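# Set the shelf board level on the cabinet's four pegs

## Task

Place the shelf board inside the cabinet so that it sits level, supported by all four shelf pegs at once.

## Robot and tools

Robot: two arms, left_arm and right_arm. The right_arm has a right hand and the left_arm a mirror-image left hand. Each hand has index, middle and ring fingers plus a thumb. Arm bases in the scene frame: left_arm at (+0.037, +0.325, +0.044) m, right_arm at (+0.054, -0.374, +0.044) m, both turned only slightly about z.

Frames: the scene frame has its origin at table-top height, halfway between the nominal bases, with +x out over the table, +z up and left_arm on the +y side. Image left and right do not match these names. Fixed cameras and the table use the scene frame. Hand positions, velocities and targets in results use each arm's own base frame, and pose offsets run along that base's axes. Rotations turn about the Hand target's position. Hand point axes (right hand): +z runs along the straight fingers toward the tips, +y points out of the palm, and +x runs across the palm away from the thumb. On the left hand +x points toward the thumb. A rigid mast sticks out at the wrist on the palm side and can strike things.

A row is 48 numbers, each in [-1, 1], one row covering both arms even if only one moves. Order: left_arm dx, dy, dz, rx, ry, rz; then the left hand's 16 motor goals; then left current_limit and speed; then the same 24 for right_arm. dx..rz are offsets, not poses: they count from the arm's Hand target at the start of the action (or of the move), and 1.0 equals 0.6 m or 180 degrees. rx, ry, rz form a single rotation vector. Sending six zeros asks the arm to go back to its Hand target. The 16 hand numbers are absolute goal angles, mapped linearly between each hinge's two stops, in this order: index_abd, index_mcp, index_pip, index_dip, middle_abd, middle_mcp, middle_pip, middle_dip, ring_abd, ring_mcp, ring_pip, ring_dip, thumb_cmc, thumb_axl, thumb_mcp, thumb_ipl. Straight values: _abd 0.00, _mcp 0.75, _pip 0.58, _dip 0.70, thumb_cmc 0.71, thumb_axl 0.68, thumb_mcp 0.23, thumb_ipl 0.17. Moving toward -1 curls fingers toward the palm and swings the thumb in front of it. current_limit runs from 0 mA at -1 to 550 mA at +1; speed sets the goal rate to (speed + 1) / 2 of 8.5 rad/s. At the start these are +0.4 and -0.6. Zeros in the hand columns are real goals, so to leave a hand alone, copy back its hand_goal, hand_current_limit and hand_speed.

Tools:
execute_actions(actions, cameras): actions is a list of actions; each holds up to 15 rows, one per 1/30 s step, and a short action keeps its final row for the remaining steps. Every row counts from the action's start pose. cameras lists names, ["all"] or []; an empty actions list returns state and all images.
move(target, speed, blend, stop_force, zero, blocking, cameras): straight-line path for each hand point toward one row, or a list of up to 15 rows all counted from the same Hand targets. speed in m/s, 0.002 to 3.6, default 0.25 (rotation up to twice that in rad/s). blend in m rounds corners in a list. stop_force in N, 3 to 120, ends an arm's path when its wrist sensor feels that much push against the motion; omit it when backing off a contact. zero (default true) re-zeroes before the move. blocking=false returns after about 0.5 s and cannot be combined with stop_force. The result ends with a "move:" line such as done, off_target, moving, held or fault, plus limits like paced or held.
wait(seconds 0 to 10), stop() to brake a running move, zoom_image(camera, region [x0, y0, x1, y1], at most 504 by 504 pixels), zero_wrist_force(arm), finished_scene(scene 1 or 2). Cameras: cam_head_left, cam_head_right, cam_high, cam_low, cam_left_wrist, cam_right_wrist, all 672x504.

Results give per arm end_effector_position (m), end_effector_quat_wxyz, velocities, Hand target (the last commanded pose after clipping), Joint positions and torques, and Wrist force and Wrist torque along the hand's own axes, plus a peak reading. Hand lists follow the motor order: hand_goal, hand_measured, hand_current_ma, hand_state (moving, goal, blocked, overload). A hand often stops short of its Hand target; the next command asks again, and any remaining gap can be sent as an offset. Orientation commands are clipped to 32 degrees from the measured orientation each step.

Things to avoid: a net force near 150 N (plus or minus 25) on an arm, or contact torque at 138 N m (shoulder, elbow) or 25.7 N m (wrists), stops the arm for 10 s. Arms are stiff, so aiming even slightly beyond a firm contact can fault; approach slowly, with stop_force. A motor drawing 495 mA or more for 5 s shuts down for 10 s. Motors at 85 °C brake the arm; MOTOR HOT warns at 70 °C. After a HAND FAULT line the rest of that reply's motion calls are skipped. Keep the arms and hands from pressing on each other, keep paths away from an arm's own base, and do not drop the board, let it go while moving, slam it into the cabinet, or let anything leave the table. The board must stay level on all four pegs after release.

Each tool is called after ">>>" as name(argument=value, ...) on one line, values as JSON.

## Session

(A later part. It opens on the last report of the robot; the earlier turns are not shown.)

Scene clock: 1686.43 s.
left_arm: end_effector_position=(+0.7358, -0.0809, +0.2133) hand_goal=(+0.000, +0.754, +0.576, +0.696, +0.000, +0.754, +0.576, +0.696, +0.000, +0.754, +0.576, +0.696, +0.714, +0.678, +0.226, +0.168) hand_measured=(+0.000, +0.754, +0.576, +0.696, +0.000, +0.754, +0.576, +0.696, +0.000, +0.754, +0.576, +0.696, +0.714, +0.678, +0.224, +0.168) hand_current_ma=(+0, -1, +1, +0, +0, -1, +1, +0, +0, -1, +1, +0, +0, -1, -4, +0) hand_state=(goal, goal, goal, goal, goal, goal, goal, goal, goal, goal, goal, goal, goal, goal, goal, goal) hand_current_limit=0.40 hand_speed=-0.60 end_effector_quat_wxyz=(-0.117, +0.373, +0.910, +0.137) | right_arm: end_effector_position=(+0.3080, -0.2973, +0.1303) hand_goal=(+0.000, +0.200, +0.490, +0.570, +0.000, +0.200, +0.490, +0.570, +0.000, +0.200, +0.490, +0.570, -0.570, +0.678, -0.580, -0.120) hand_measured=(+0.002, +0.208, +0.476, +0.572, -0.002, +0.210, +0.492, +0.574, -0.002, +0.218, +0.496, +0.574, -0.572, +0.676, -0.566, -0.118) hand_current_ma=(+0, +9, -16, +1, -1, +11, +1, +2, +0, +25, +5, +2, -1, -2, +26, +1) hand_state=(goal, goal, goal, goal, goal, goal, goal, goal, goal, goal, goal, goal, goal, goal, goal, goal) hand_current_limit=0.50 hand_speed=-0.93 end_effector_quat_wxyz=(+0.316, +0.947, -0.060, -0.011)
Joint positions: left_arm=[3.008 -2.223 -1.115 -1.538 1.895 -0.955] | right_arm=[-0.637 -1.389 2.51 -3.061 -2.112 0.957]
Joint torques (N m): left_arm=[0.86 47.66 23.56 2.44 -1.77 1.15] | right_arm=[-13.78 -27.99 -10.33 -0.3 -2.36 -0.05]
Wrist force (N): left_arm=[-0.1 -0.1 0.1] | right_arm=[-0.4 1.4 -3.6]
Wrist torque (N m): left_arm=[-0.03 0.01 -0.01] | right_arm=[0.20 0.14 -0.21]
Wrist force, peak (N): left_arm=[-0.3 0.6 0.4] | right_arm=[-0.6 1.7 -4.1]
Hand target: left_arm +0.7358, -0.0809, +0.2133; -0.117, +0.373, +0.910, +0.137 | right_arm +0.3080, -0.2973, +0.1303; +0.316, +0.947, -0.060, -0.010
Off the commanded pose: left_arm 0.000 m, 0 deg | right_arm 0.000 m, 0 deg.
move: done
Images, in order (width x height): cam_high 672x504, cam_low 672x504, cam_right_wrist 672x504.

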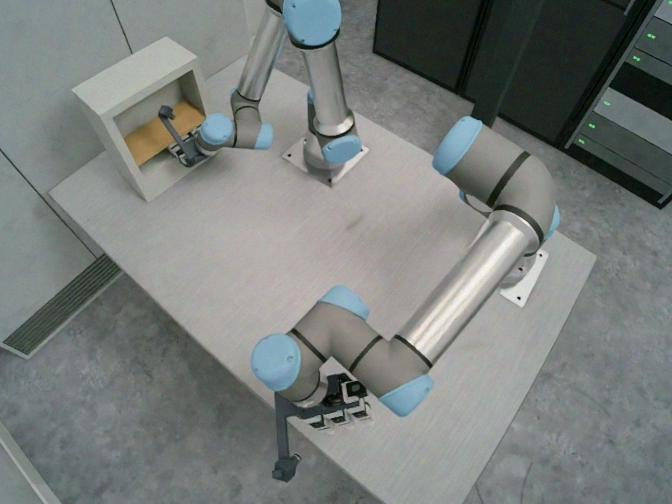

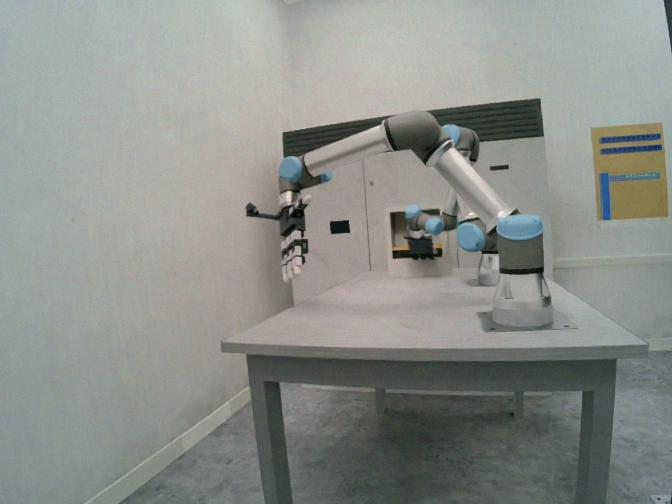

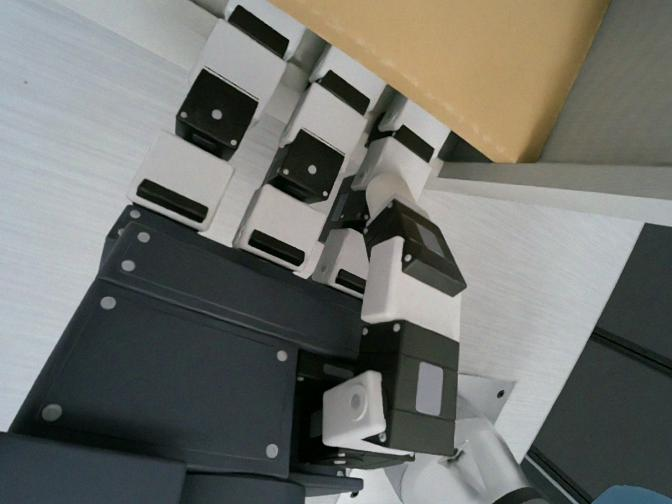

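>>> move(target=[[0,0,0,0,0,0,0,0.754,0.576,0.696,0,0.754,0.576,0.696,0,0.754,0.576,0.696,0.714,0.678,0.226,0.168,0.4,-0.6,0,0,0.0042,0,0,0,0,0.20,0.49,0.57,0,0.20,0.49,0.57,0,0.20,0.49,0.57,-0.571,0.678,-0.58,-0.12,0.5,-0.93],[0,0,0,0,0,0,0,0.754,0.576,0.696,0,0.754,0.576,0.696,0,0.754,0.576,0.696,0.714,0.678,0.226,0.168,0.4,-0.6,0.0049,0.0665,0.0042,0,0,0,0,0.20,0.49,0.57,0,0.20,0.49,0.57,0,0.20,0.49,0.57,-0.571,0.678,-0.58,-0.12,0.5,-0.93]], speed=0.03, stop_force=5, cameras=["cam_high","cam_low","cam_right_wrist"])

>>> zoom_image(camera="cam_low", region=[380, 230, 460, 280])

Scene clock: 1699.73 s.
left_arm: end_effector_position=(+0.7358, -0.0809, +0.2133) hand_goal=(+0.000, +0.754, +0.576, +0.696, +0.000, +0.754, +0.576, +0.696, +0.000, +0.754, +0.576, +0.696, +0.714, +0.678, +0.226, +0.168) hand_measured=(+0.000, +0.754, +0.576, +0.696, +0.000, +0.754, +0.576, +0.696, +0.000, +0.754, +0.576, +0.696, +0.714, +0.678, +0.224, +0.168) hand_current_ma=(+0, -1, +1, +0, +0, -1, +1, +0, +0, -1, +1, +0, +0, -1, -4, +0) hand_state=(goal, goal, goal, goal, goal, goal, goal, goal, goal, goal, goal, goal, goal, goal, goal, goal) hand_current_limit=0.40 hand_speed=-0.60 end_effector_quat_wxyz=(-0.117, +0.373, +0.910, +0.137) | right_arm: end_effector_position=(+0.3110, -0.2574, +0.1328) hand_goal=(+0.000, +0.200, +0.490, +0.570, +0.000, +0.200, +0.490, +0.570, +0.000, +0.200, +0.490, +0.570, -0.570, +0.678, -0.580, -0.120) hand_measured=(+0.002, +0.214, +0.490, +0.572, -0.002, +0.210, +0.492, +0.574, -0.002, +0.218, +0.496, +0.574, -0.572, +0.676, -0.566, -0.118) hand_current_ma=(+0, +17, +0, +1, -1, +11, +1, +2, +0, +25, +5, +2, -1, -2, +26, +1) hand_state=(goal, goal, goal, goal, goal, goal, goal, goal, goal, goal, goal, goal, goal, goal, goal, goal) hand_current_limit=0.50 hand_speed=-0.93 end_effector_quat_wxyz=(+0.316, +0.947, -0.060, -0.010)
Joint positions: left_arm=[3.008 -2.223 -1.115 -1.538 1.895 -0.955] | right_arm=[-0.534 -1.433 2.524 -2.97 -2.146 1.072]
Joint torques (N m): left_arm=[0.32 47.81 23.83 2.45 -1.75 1.18] | right_arm=[-16.2 -11.62 -21.25 -4.64 0.45 -1.92]
Wrist force (N): left_arm=[0.2 0.2 0.1] | right_arm=[-0.5 -0.4 -1.3]
Wrist torque (N m): left_arm=[0.01 -0.04 0.01] | right_arm=[0.20 0.16 -0.14]
Wrist force, peak (N): left_arm=[-0.4 0.5 0.3] | right_arm=[-0.6 1.6 -3.9]
Hand target: left_arm +0.7358, -0.0809, +0.2133; -0.117, +0.373, +0.910, +0.137 | right_arm +0.3110, -0.2574, +0.1328; +0.316, +0.947, -0.060, -0.010
Off the commanded pose: left_arm 0.000 m, 0 deg | right_arm 0.000 m, 0 deg.
move: done
Images, in order (width x height): cam_high 672x504, cam_low 672x504, cam_right_wrist 672x504.

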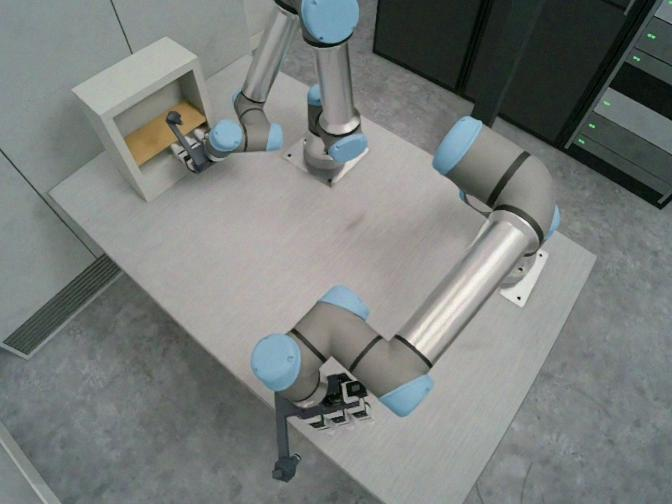

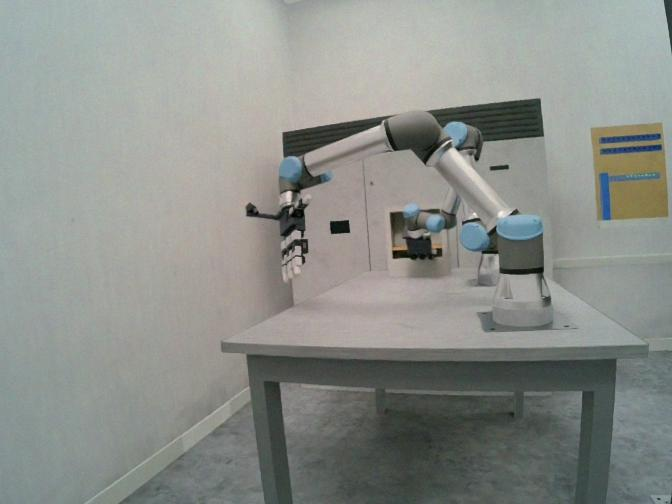

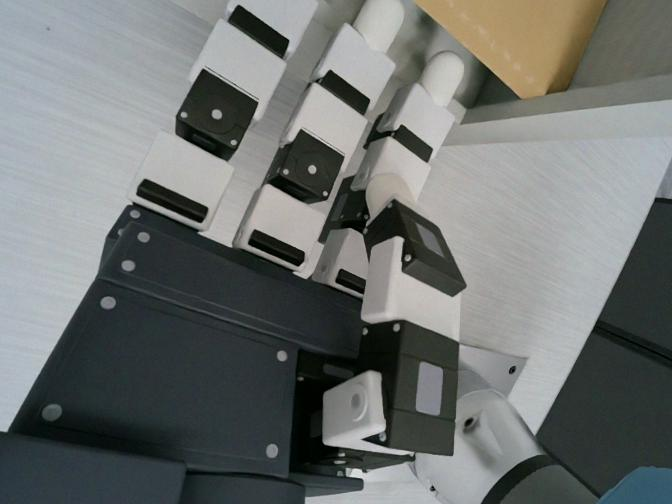

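Scaled by 6.300 from the camera's 672x504 image, which has a finer 960x720 frame.

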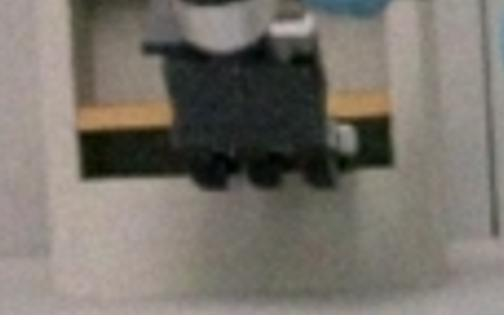

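>>> move(target=[[0,0,0,0,0,0,0,0.754,0.576,0.696,0,0.754,0.576,0.696,0,0.754,0.576,0.696,0.714,0.678,0.226,0.168,0.4,-0.6,0.0122,0.1662,0.02,0,0,0,0,0.20,0.49,0.57,0,0.20,0.49,0.57,0,0.20,0.49,0.57,-0.571,0.678,-0.58,-0.12,0.5,-0.93],[0,0,0,0,0,0,0,0.754,0.576,0.696,0,0.754,0.576,0.696,0,0.754,0.576,0.696,0.714,0.678,0.226,0.168,0.4,-0.6,0.0183,0.2493,0.3,0,0,0,0,0.20,0.49,0.57,0,0.20,0.49,0.57,0,0.20,0.49,0.57,-0.571,0.678,-0.58,-0.12,0.5,-0.93]], speed=[0.06,0.12], blend=0.02, cameras=["cam_high","cam_low","cam_right_wrist"])

>>> zoom_image(camera="cam_low", region=[380, 200, 460, 280])

>>> zoom_image(camera="cam_high", region=[110, 60, 220, 200])

Scene clock: 1710.90 s.
left_arm: end_effector_position=(+0.7358, -0.0809, +0.2133) hand_goal=(+0.000, +0.754, +0.576, +0.696, +0.000, +0.754, +0.576, +0.696, +0.000, +0.754, +0.576, +0.696, +0.714, +0.678, +0.226, +0.168) hand_measured=(+0.000, +0.754, +0.576, +0.696, +0.000, +0.754, +0.576, +0.696, +0.000, +0.754, +0.576, +0.696, +0.714, +0.678, +0.224, +0.168) hand_current_ma=(+0, -1, +1, +0, +0, -1, +1, +0, +0, -1, +1, +0, +0, -1, -4, +0) hand_state=(goal, goal, goal, goal, goal, goal, goal, goal, goal, goal, goal, goal, goal, goal, goal, goal) hand_current_limit=0.40 hand_speed=-0.60 end_effector_quat_wxyz=(-0.117, +0.373, +0.910, +0.137) | right_arm: end_effector_position=(+0.3220, -0.1078, +0.3128) hand_goal=(+0.000, +0.200, +0.490, +0.570, +0.000, +0.200, +0.490, +0.570, +0.000, +0.200, +0.490, +0.570, -0.570, +0.678, -0.580, -0.120) hand_measured=(+0.002, +0.214, +0.490, +0.572, -0.002, +0.210, +0.492, +0.574, -0.002, +0.218, +0.496, +0.574, -0.572, +0.676, -0.566, -0.118) hand_current_ma=(+0, +18, +0, +1, -1, +11, +1, +2, +0, +24, +5, +2, -1, -2, +26, +1) hand_state=(goal, goal, goal, goal, goal, goal, goal, goal, goal, goal, goal, goal, goal, goal, goal, goal) hand_current_limit=0.50 hand_speed=-0.93 end_effector_quat_wxyz=(+0.316, +0.947, -0.060, -0.010)
Joint positions: left_arm=[3.008 -2.223 -1.115 -1.538 1.895 -0.955] | right_arm=[-0.109 -1.849 2.177 -1.908 -2.215 1.586]
Joint torques (N m): left_arm=[0.38 47.36 23.67 2.38 -1.8 1.11] | right_arm=[-15.41 -4.71 -18.24 -1.76 0.38 -1.9]
Wrist force (N): left_arm=[-0.1 0.1 0.4] | right_arm=[-0.5 -0.3 -0.8]
Wrist torque (N m): left_arm=[-0.02 0.01 -0.02] | right_arm=[0.09 0.15 -0.13]
Wrist force, peak (N): left_arm=[-0.2 0.2 0.6] | right_arm=[-0.4 0.1 -2.2]
Hand target: left_arm +0.7358, -0.0809, +0.2133; -0.117, +0.373, +0.910, +0.137 | right_arm +0.3219, -0.1079, +0.3128; +0.316, +0.947, -0.060, -0.010
Off the commanded pose: left_arm 0.000 m, 0 deg | right_arm 0.000 m, 0 deg.
move: done
Images, in order (width x height): cam_high 672x504, cam_low 672x504, cam_right_wrist 672x504.

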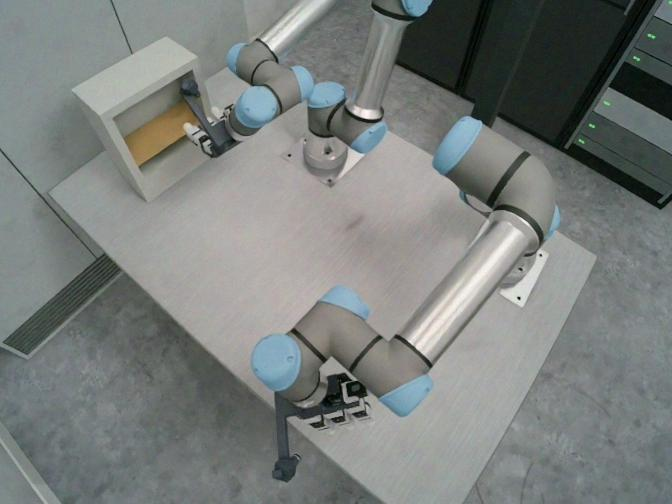

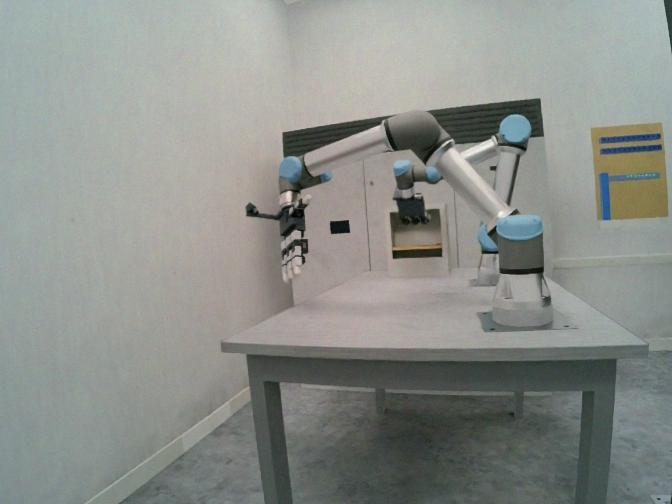

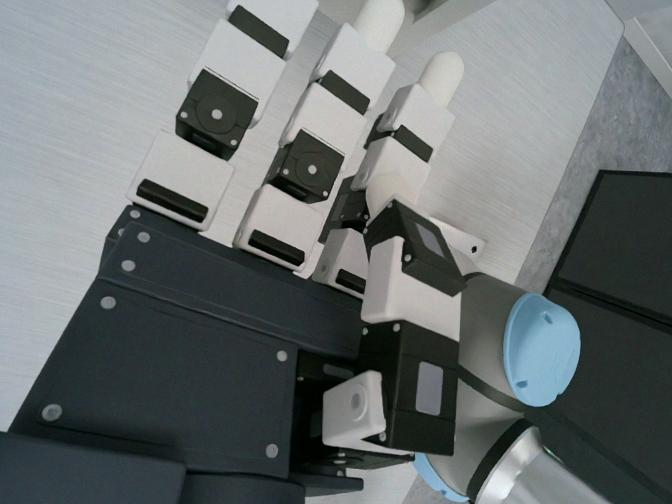

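Scaled by 6.300 from the camera's 672x504 image, which has a finer 960x720 frame.

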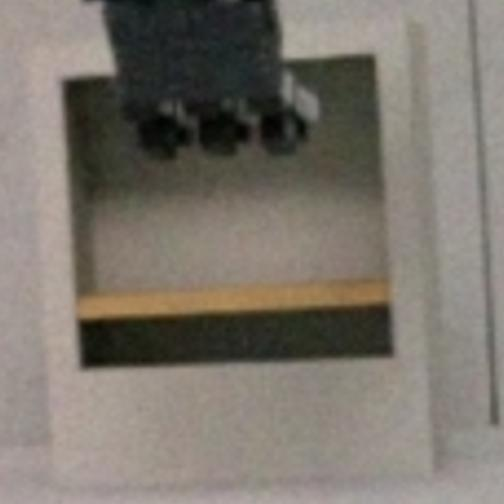

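Scaled by 3.600 from the camera's 672x504 image, which has a finer 960x720 frame.

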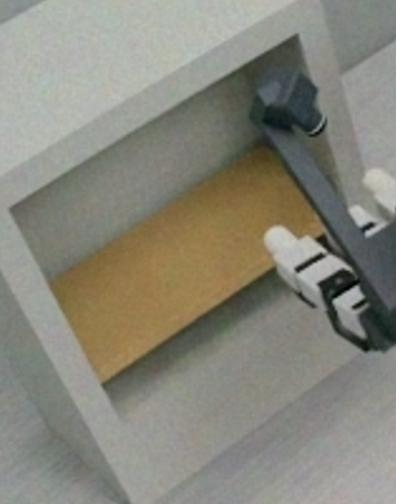

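>>> wait(seconds=0.1, cameras=["all"])

>>> zoom_image(camera="cam_low", region=[385, 240, 415, 265])

>>> zoom_image(camera="cam_low", region=[425, 235, 455, 260])

>>> zoom_image(camera="cam_high", region=[110, 110, 170, 180])

Scene clock: 1724.67 s.
left_arm: end_effector_position=(+0.7358, -0.0809, +0.2133) hand_goal=(+0.000, +0.754, +0.576, +0.696, +0.000, +0.754, +0.576, +0.696, +0.000, +0.754, +0.576, +0.696, +0.714, +0.678, +0.226, +0.168) hand_measured=(+0.000, +0.754, +0.576, +0.696, +0.000, +0.754, +0.576, +0.696, +0.000, +0.754, +0.576, +0.696, +0.714, +0.678, +0.224, +0.168) hand_current_ma=(+0, -1, +1, +0, +0, -1, +1, +0, +0, -1, +1, +0, +0, -1, -4, +0) hand_state=(goal, goal, goal, goal, goal, goal, goal, goal, goal, goal, goal, goal, goal, goal, goal, goal) hand_current_limit=0.40 hand_speed=-0.60 end_effector_quat_wxyz=(-0.117, +0.373, +0.910, +0.137) | right_arm: end_effector_position=(+0.3219, -0.1079, +0.3128) hand_goal=(+0.000, +0.200, +0.490, +0.570, +0.000, +0.200, +0.490, +0.570, +0.000, +0.200, +0.490, +0.570, -0.570, +0.678, -0.580, -0.120) hand_measured=(+0.002, +0.214, +0.490, +0.572, -0.002, +0.210, +0.492, +0.574, -0.002, +0.218, +0.496, +0.574, -0.572, +0.676, -0.566, -0.118) hand_current_ma=(+0, +18, +0, +1, -1, +11, +1, +2, +0, +24, +5, +2, -1, -2, +26, +1) hand_state=(goal, goal, goal, goal, goal, goal, goal, goal, goal, goal, goal, goal, goal, goal, goal, goal) hand_current_limit=0.50 hand_speed=-0.93 end_effector_quat_wxyz=(+0.316, +0.947, -0.060, -0.010)
Joint positions: left_arm=[3.008 -2.223 -1.115 -1.538 1.895 -0.955] | right_arm=[-0.109 -1.849 2.177 -1.908 -2.215 1.586]
Joint torques (N m): left_arm=[0.45 46.65 23.8 2.48 -1.68 1.14] | right_arm=[-15.42 -3.37 -30.34 -0.3 0.34 -1.91]
Wrist force (N): left_arm=[0.0 0.3 0.0] | right_arm=[-0.2 -0.4 -0.9]
Wrist torque (N m): left_arm=[0.05 -0.01 -0.01] | right_arm=[0.08 0.10 -0.10]
Wrist force, peak (N): left_arm=[-0.2 0.2 0.6] | right_arm=[-0.4 -0.4 -1.2]
Hand target: left_arm +0.7358, -0.0809, +0.2133; -0.117, +0.373, +0.910, +0.137 | right_arm +0.3219, -0.1079, +0.3128; +0.316, +0.947, -0.060, -0.010
Off the commanded pose: left_arm 0.000 m, 0 deg | right_arm 0.000 m, 0 deg.
wait: 0.10 s; at rest from the start

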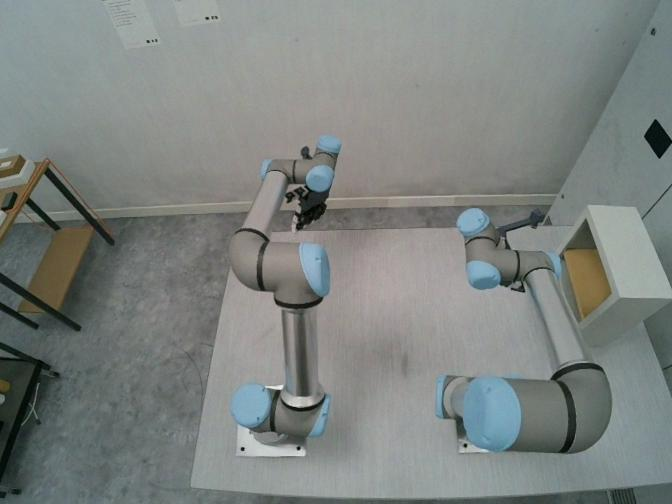

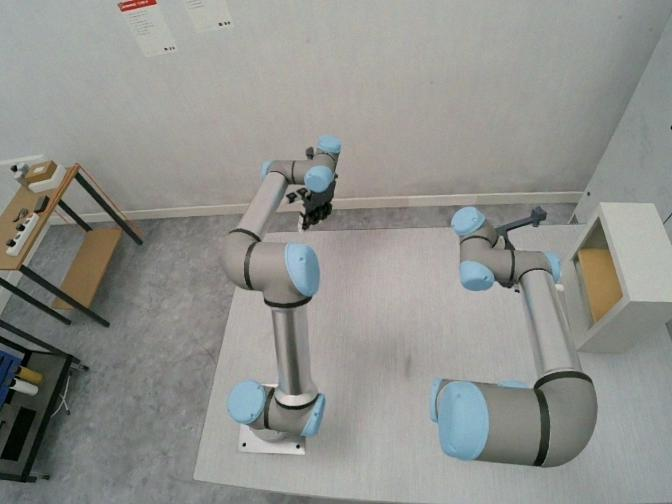

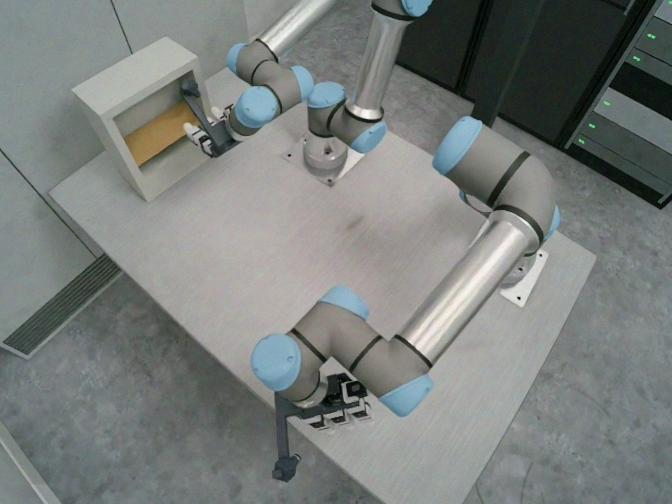

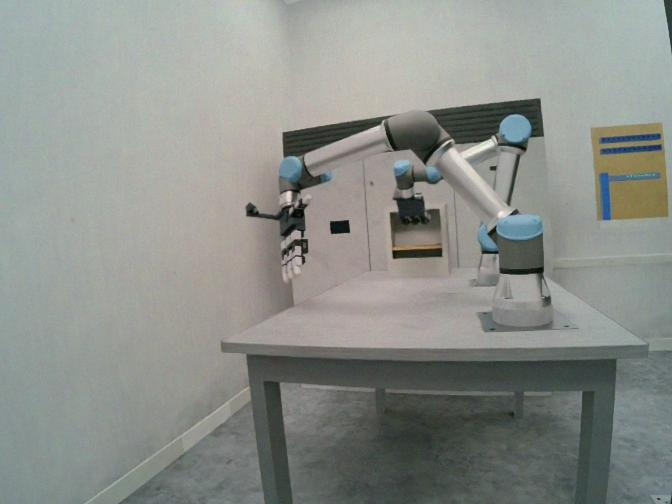

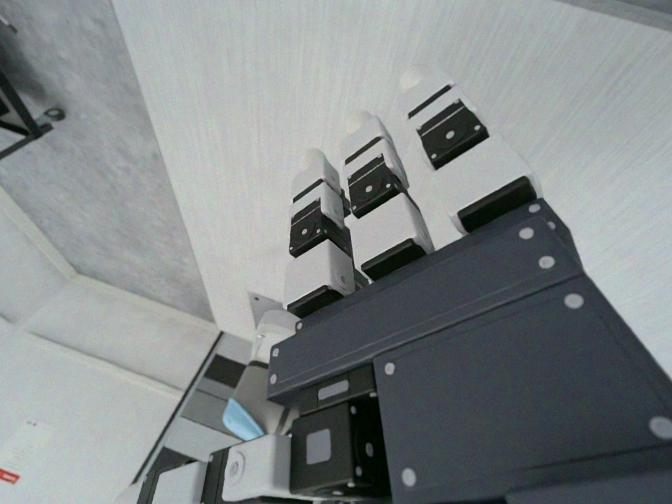

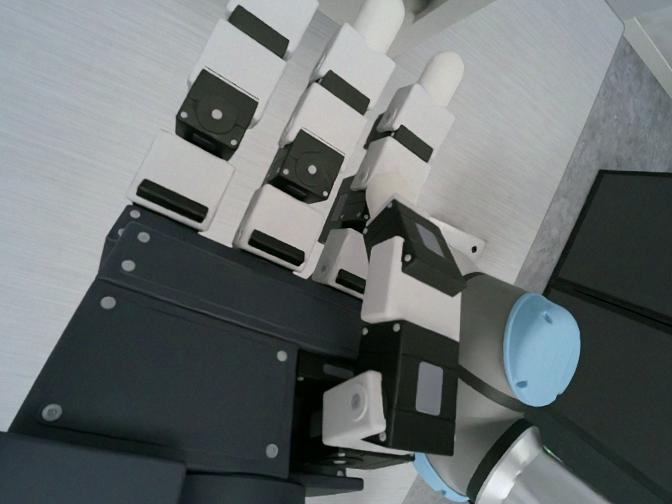

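Scaled by 16.800 from the camera's 672x504 image, which has a finer 960x720 frame.

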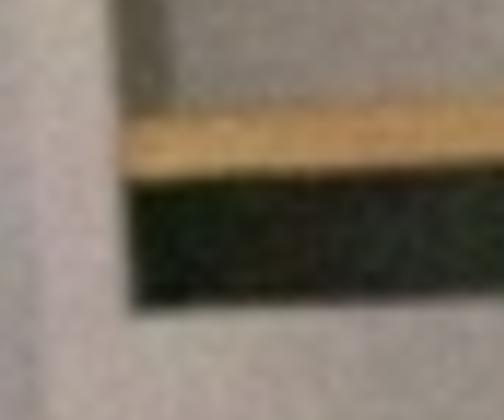

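Scaled by 16.800 from the camera's 672x504 image, which has a finer 960x720 frame.

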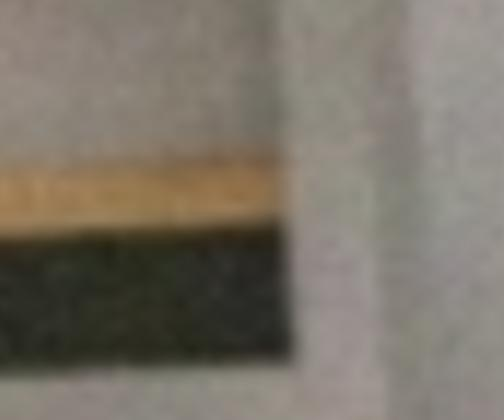

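Scaled by 7.200 from the camera's 672x504 image, which has a finer 960x720 frame.

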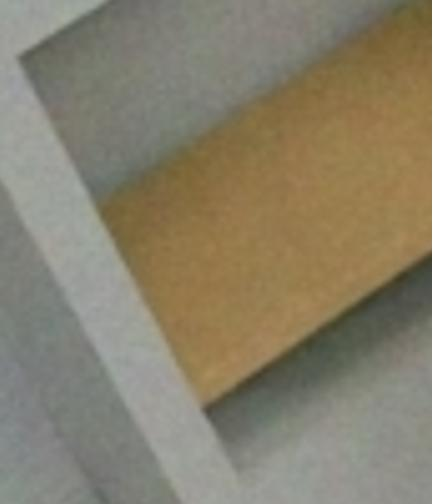

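>>> move(target=[0,0,0,0,0,0,0,0.754,0.576,0.696,0,0.754,0.576,0.696,0,0.754,0.576,0.696,0.714,0.678,0.226,0.168,0.4,-0.6,0.05,0.25,0.1,0,0,0,0,0.20,0.49,0.57,0,0.20,0.49,0.57,0,0.20,0.49,0.57,-0.571,0.678,-0.58,-0.12,0.5,-0.93], speed=0.2, cameras=["cam_high","cam_low","cam_right_wrist","cam_head_left","cam_head_right"])

>>> zoom_image(camera="cam_high", region=[110, 90, 215, 190])

>>> zoom_image(camera="cam_head_right", region=[550, 190, 672, 360])

>>> zoom_image(camera="cam_head_left", region=[540, 190, 672, 360])

Scene clock: 1735.63 s.
left_arm: end_effector_position=(+0.7358, -0.0809, +0.2133) hand_goal=(+0.000, +0.754, +0.576, +0.696, +0.000, +0.754, +0.576, +0.696, +0.000, +0.754, +0.576, +0.696, +0.714, +0.678, +0.226, +0.168) hand_measured=(+0.000, +0.754, +0.576, +0.696, +0.000, +0.754, +0.576, +0.696, +0.000, +0.754, +0.576, +0.696, +0.714, +0.678, +0.224, +0.168) hand_current_ma=(+0, -1, +1, +0, +0, -1, +1, +0, +0, -1, +1, +0, +0, -1, -4, +0) hand_state=(goal, goal, goal, goal, goal, goal, goal, goal, goal, goal, goal, goal, goal, goal, goal, goal) hand_current_limit=0.40 hand_speed=-0.60 end_effector_quat_wxyz=(-0.117, +0.373, +0.910, +0.137) | right_arm: end_effector_position=(+0.3519, +0.0421, +0.3728) hand_goal=(+0.000, +0.200, +0.490, +0.570, +0.000, +0.200, +0.490, +0.570, +0.000, +0.200, +0.490, +0.570, -0.570, +0.678, -0.580, -0.120) hand_measured=(+0.002, +0.214, +0.490, +0.572, -0.002, +0.210, +0.492, +0.574, -0.002, +0.218, +0.496, +0.574, -0.572, +0.676, -0.566, -0.118) hand_current_ma=(+0, +18, +0, +1, -1, +11, +1, +2, +0, +24, +5, +2, -1, -2, +26, +1) hand_state=(goal, goal, goal, goal, goal, goal, goal, goal, goal, goal, goal, goal, goal, goal, goal, goal) hand_current_limit=0.50 hand_speed=-0.93 end_effector_quat_wxyz=(+0.316, +0.947, -0.060, -0.011)
Joint positions: left_arm=[3.008 -2.223 -1.115 -1.538 1.895 -0.955] | right_arm=[0.261 -1.661 1.801 -1.454 -2.168 2.038]
Joint torques (N m): left_arm=[0.43 47.52 23.7 2.45 -1.76 1.13] | right_arm=[-5.83 -21 -26.56 -1.43 -3.06 0.42]
Wrist force (N): left_arm=[-0.2 0.5 0.1] | right_arm=[-0.7 -0.4 -1.6]
Wrist torque (N m): left_arm=[0.05 0.02 -0.03] | right_arm=[0.16 0.09 -0.07]
Wrist force, peak (N): left_arm=[-0.4 0.3 0.4] | right_arm=[-0.4 -1.4 -3.1]
Hand target: left_arm +0.7358, -0.0809, +0.2133; -0.117, +0.373, +0.910, +0.137 | right_arm +0.3519, +0.0421, +0.3728; +0.316, +0.947, -0.060, -0.010
Off the commanded pose: left_arm 0.000 m, 0 deg | right_arm 0.000 m, 0 deg.
move: done
Images, in order (width x height): cam_head_left 672x504, cam_head_right 672x504, cam_high 672x504, cam_low 672x504, cam_right_wrist 672x504.

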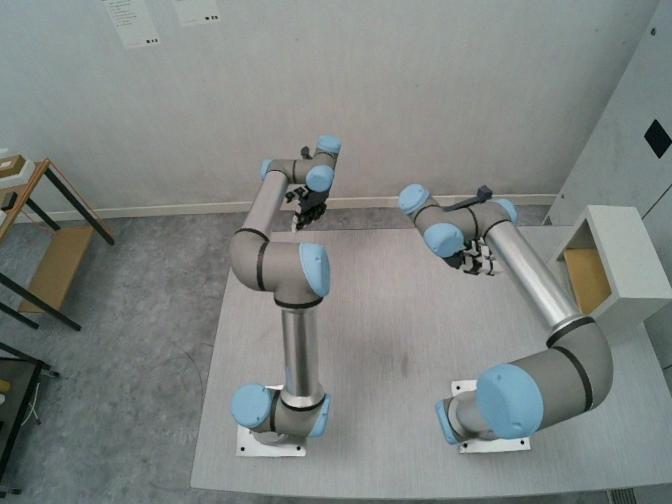

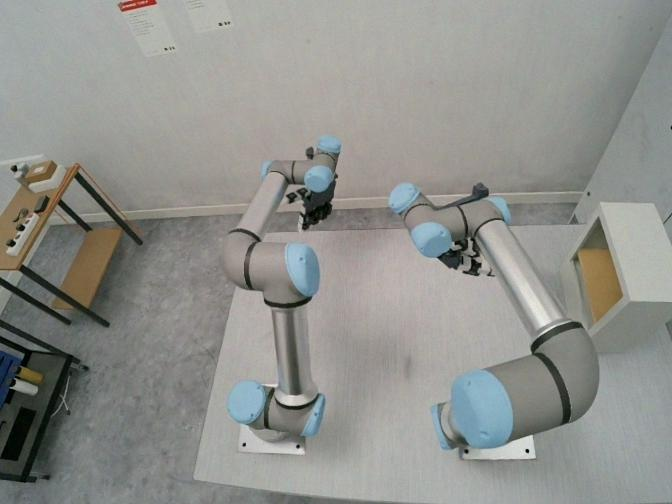

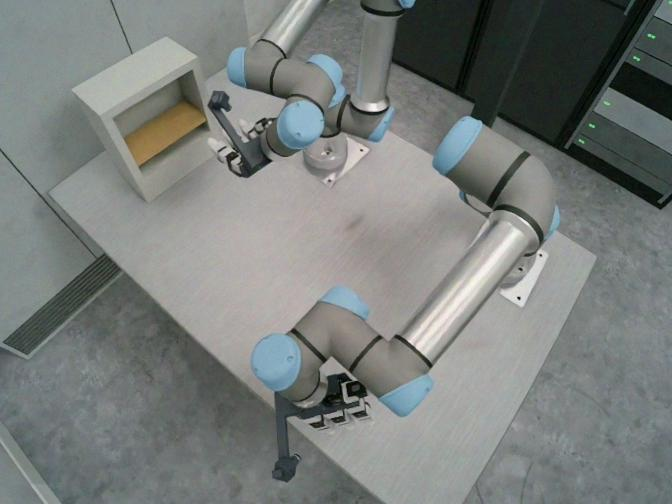

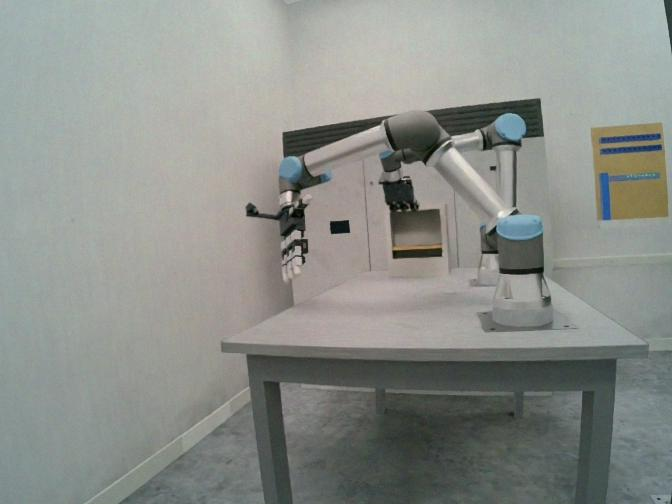

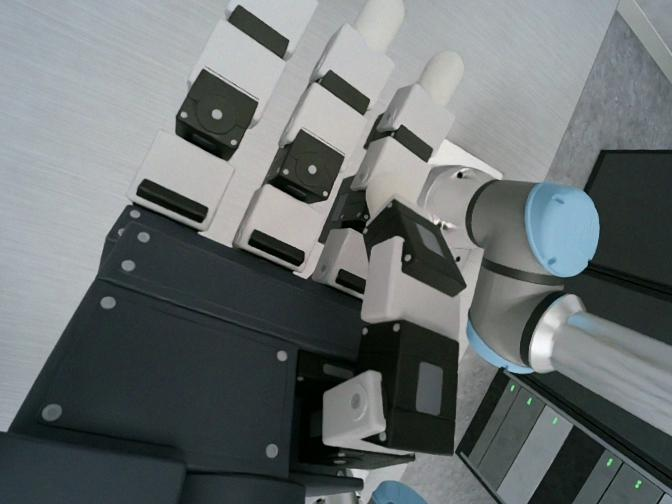

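Scaled by 4.800 from the camera's 672x504 image, which has a finer 960x720 frame.

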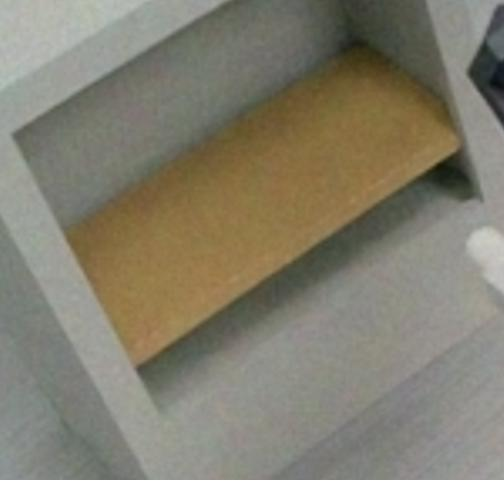

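Scaled by 2.965 from the camera's 672x504 image, which has a finer 960x720 frame.

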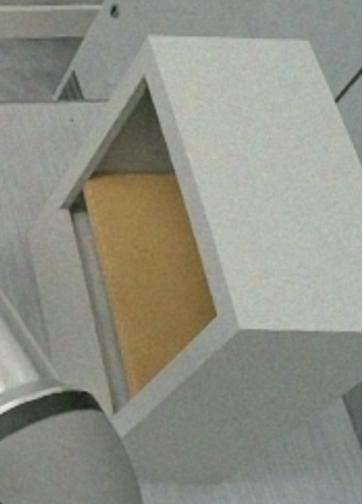

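Scaled by 2.965 from the camera's 672x504 image, which has a finer 960x720 frame.

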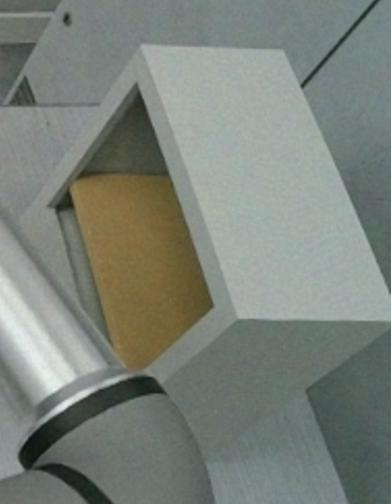

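>>> zoom_image(camera="cam_high", region=[170, 80, 220, 140])

>>> zoom_image(camera="cam_head_right", region=[565, 235, 640, 330])

Scaled by 8.400 from the camera's 672x504 image, which has a finer 960x720 frame.

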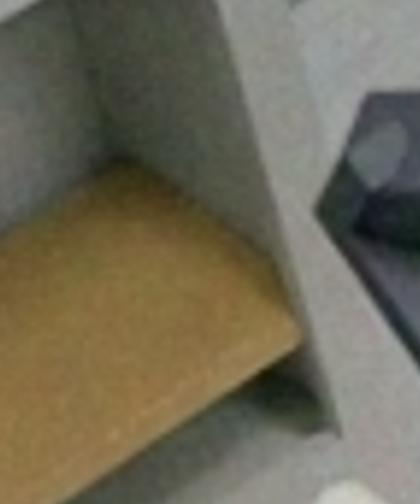

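Scaled by 5.305 from the camera's 672x504 image, which has a finer 960x720 frame.

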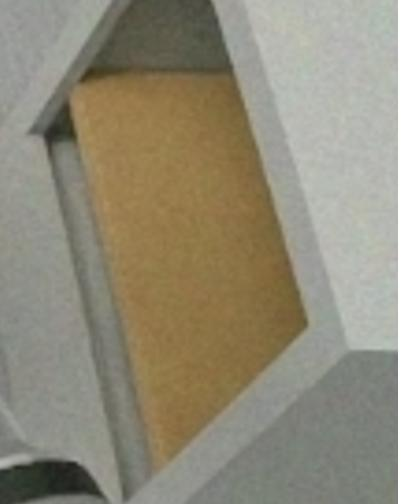

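>>> move(target=[0,0,0,0,0,0,0,0.754,0.576,0.696,0,0.754,0.576,0.696,0,0.754,0.576,0.696,0.714,0.678,0.226,0.168,0.4,-0.6,0.0128,-0.3198,-0.1713,-0.182,0.022,0,0,0.75,0.58,0.70,0,0.75,0.58,0.70,0,0.75,0.58,0.70,-0.571,0.678,-0.1,0.1,0.5,-0.8], speed=0.15, cameras=["cam_high","cam_low","cam_right_wrist"])

Scene clock: 1796.47 s.
left_arm: end_effector_position=(+0.7358, -0.0809, +0.2133) hand_goal=(+0.000, +0.754, +0.576, +0.696, +0.000, +0.754, +0.576, +0.696, +0.000, +0.754, +0.576, +0.696, +0.714, +0.678, +0.226, +0.168) hand_measured=(+0.000, +0.754, +0.576, +0.696, +0.000, +0.754, +0.576, +0.696, +0.000, +0.754, +0.576, +0.696, +0.714, +0.678, +0.224, +0.168) hand_current_ma=(+0, -1, +1, +0, +0, -1, +1, +0, +0, -1, +1, +0, +0, -1, -4, +0) hand_state=(goal, goal, goal, goal, goal, goal, goal, goal, goal, goal, goal, goal, goal, goal, goal, goal) hand_current_limit=0.40 hand_speed=-0.60 end_effector_quat_wxyz=(-0.117, +0.373, +0.910, +0.137) | right_arm: end_effector_position=(+0.3555, -0.0578, +0.3193) hand_goal=(+0.000, +0.750, +0.580, +0.700, +0.000, +0.750, +0.580, +0.700, +0.000, +0.750, +0.580, +0.700, -0.570, +0.678, -0.100, +0.100) hand_measured=(+0.002, +0.754, +0.580, +0.698, -0.002, +0.756, +0.580, +0.698, +0.000, +0.756, +0.580, +0.698, -0.572, +0.676, -0.108, +0.096) hand_current_ma=(+0, +4, +0, -1, -1, +6, +0, -1, +0, +4, +0, -1, +0, -1, -11, -4) hand_state=(goal, goal, goal, goal, goal, goal, goal, goal, goal, goal, goal, goal, goal, goal, goal, goal) hand_current_limit=0.50 hand_speed=-0.80 end_effector_quat_wxyz=(+0.455, +0.889, -0.056, -0.019)
Joint positions: left_arm=[3.008 -2.223 -1.115 -1.538 1.895 -0.955] | right_arm=[0.099 -1.636 2.097 -1.759 -2.488 1.93]
Joint torques (N m): left_arm=[0.42 47.21 23.91 2.44 -1.85 1.14] | right_arm=[13.86 -25.55 -28.98 0.08 0.05 1.68]
Wrist force (N): left_arm=[-0.1 0.0 0.3] | right_arm=[-0.6 -0.1 -0.5]
Wrist torque (N m): left_arm=[-0.02 0.01 -0.01] | right_arm=[0.04 0.13 -0.07]
Wrist force, peak (N): left_arm=[-0.1 0.7 0.3] | right_arm=[-0.6 -0.3 3.4]
Hand target: left_arm +0.7358, -0.0809, +0.2133; -0.117, +0.373, +0.910, +0.137 | right_arm +0.3555, -0.0577, +0.3194; +0.455, +0.889, -0.056, -0.019 (not the last commanded pose)
Off the commanded pose: left_arm 0.000 m, 0 deg | right_arm 0.104 m, 16 deg.
move: held (right_arm; a check stopped the path); limits=held
pose unreachable (right arm): on one or more control steps of this call, first in action 0 (counted from 0), this arm could not follow its commanded pose, so it was not sent that pose on those steps. It may still have moved: this result reports where it is.
cause: moving toward the commanded pose would bring two parts of the arm too close to each other (joints 4 (wrist 1) to 6 (wrist 3) lie between them).
Images, in order (width x height): cam_high 672x504, cam_low 672x504, cam_right_wrist 672x504.

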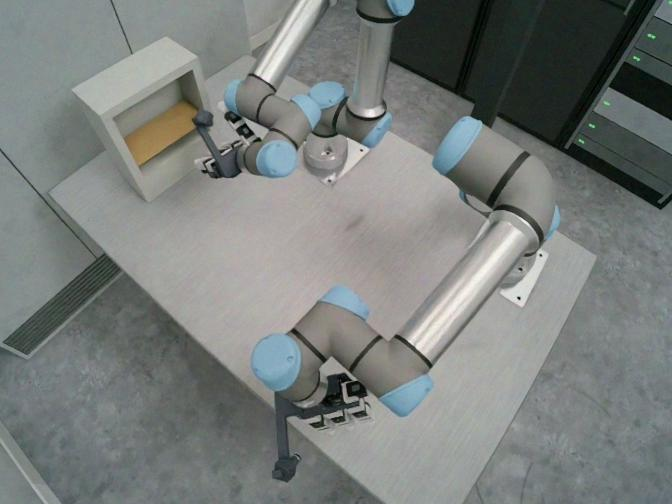

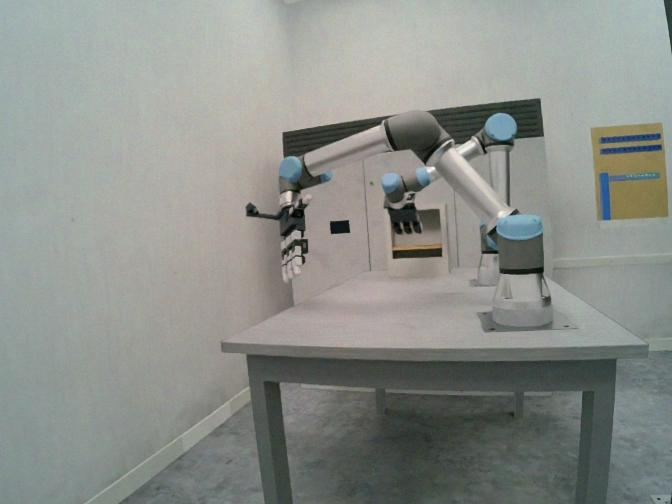

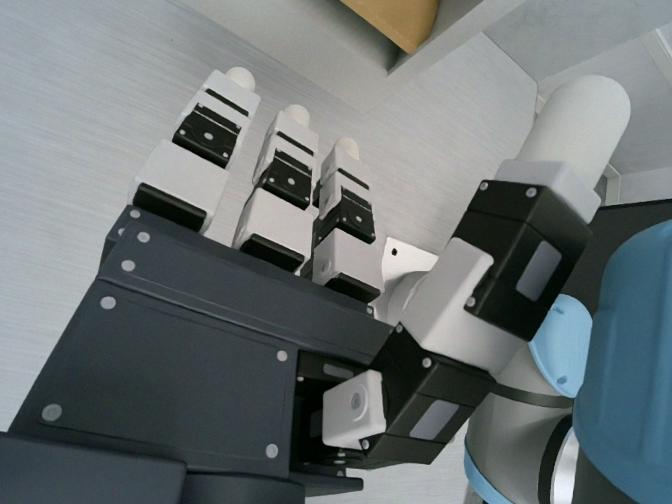

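>>> move(target=[[0,0,0,0,0,0,0,0.754,0.576,0.696,0,0.754,0.576,0.696,0,0.754,0.576,0.696,0.714,0.678,0.226,0.168,0.4,-0.6,0.0007,-0.2365,-0.1157,0.0122,-0.0015,0,0,0.342,0.58,0.70,0,0.342,0.58,0.70,0,0.342,0.58,0.70,0.714,0.678,0.226,0.168,0.5,-0.7],[0,0,0,0,0,0,0,0.754,0.576,0.696,0,0.754,0.576,0.696,0,0.754,0.576,0.696,0.714,0.678,0.226,0.168,0.4,-0.6,-0.0162,-0.466,-0.1573,0.0122,-0.0015,0,0,0.342,0.58,0.70,0,0.342,0.58,0.70,0,0.342,0.58,0.70,0.714,0.678,0.226,0.168,0.5,-0.7]], speed=[0.12,0.05], cameras=["cam_high","cam_low","cam_right_wrist"])

>>> zoom_image(camera="cam_high", region=[110, 60, 215, 190])

Scene clock: 1810.27 s.
left_arm: end_effector_position=(+0.7358, -0.0809, +0.2133) hand_goal=(+0.000, +0.754, +0.576, +0.696, +0.000, +0.754, +0.576, +0.696, +0.000, +0.754, +0.576, +0.696, +0.714, +0.678, +0.226, +0.168) hand_measured=(+0.000, +0.754, +0.576, +0.696, +0.000, +0.754, +0.576, +0.696, +0.000, +0.754, +0.576, +0.696, +0.714, +0.678, +0.224, +0.168) hand_current_ma=(+0, -1, +1, +0, +0, -1, +1, +0, +0, -1, +1, +0, +0, -1, -4, +0) hand_state=(goal, goal, goal, goal, goal, goal, goal, goal, goal, goal, goal, goal, goal, goal, goal, goal) hand_current_limit=0.40 hand_speed=-0.60 end_effector_quat_wxyz=(-0.117, +0.373, +0.910, +0.137) | right_arm: end_effector_position=(+0.3555, -0.0577, +0.3194) hand_goal=(+0.000, +0.342, +0.580, +0.700, +0.000, +0.342, +0.580, +0.700, +0.000, +0.342, +0.580, +0.700, +0.714, +0.678, +0.226, +0.168) hand_measured=(+0.002, +0.360, +0.580, +0.698, -0.002, +0.366, +0.580, +0.698, +0.000, +0.362, +0.580, +0.698, +0.718, +0.680, +0.220, +0.164) hand_current_ma=(+0, +26, +0, -1, -1, +37, +0, -1, +0, +28, +0, -1, +3, +2, -8, -3) hand_state=(goal, goal, goal, goal, goal, blocked, goal, goal, goal, goal, goal, goal, goal, goal, goal, goal) hand_current_limit=0.50 hand_speed=-0.70 end_effector_quat_wxyz=(+0.455, +0.889, -0.056, -0.019)
Joint positions: left_arm=[3.008 -2.223 -1.115 -1.538 1.895 -0.955] | right_arm=[0.099 -1.636 2.097 -1.759 -2.488 1.93]
Joint torques (N m): left_arm=[0.54 46.81 23.74 2.45 -1.74 1.05] | right_arm=[12.34 -25.5 -28.85 -0.18 -3.44 1.06]
Wrist force (N): left_arm=[-0.1 0.1 0.3] | right_arm=[-0.6 0.0 -0.3]
Wrist torque (N m): left_arm=[-0.01 0.01 -0.01] | right_arm=[0.03 0.16 -0.03]
Wrist force, peak (N): left_arm=[-0.2 0.4 0.5] | right_arm=[1.8 -2.5 5.2]
Hand target: left_arm +0.7358, -0.0809, +0.2133; -0.117, +0.373, +0.910, +0.137 | right_arm +0.3555, -0.0577, +0.3194; +0.455, +0.889, -0.056, -0.019 (not the last commanded pose)
Off the commanded pose: left_arm 0.000 m, 0 deg | right_arm 0.295 m, 2 deg.
move: held (right_arm; a check stopped the path); path passed 0 of 2 targets; limits=held
pose unreachable (right arm): on one or more control steps of this call, first in action 0 (counted from 0), this arm could not follow its commanded pose, so it was not sent that pose on those steps. It may still have moved: this result reports where it is.
cause: moving toward the commanded pose would bring two parts of the arm too close to each other (joints 4 (wrist 1) to 6 (wrist 3) lie between them).
Images, in order (width x height): cam_high 672x504, cam_low 672x504, cam_right_wrist 672x504.

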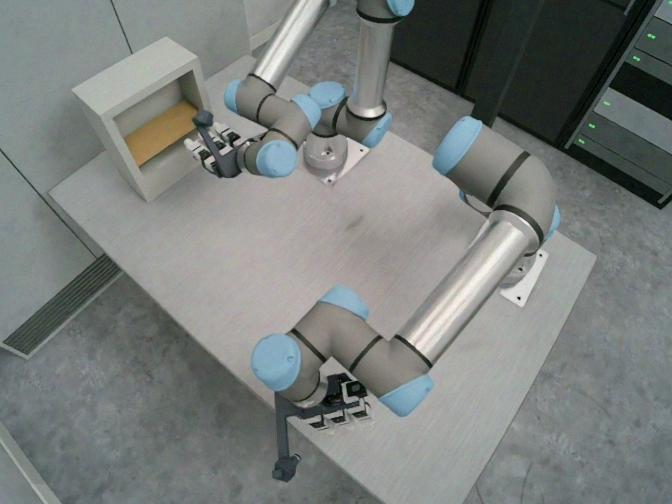

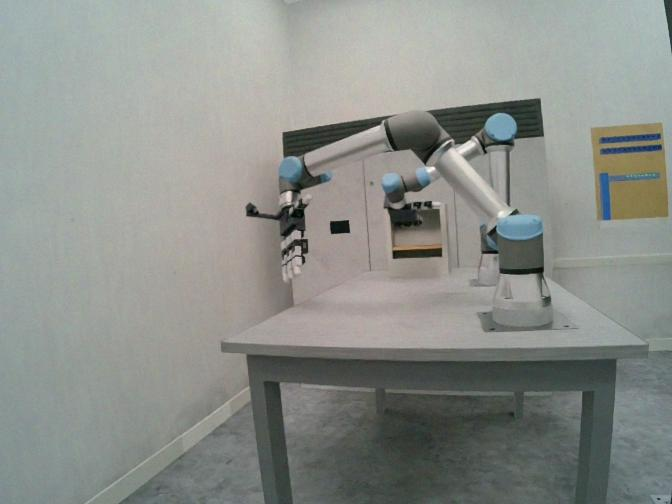

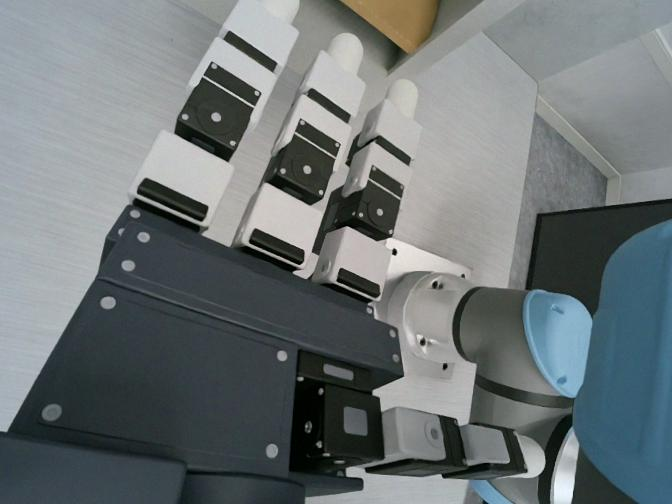

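Scaled by 3.877 from the camera's 672x504 image, which has a finer 960x720 frame.

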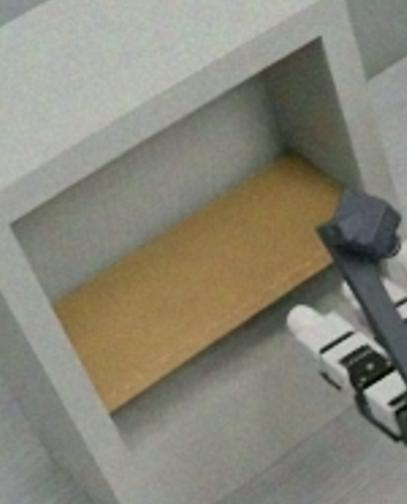

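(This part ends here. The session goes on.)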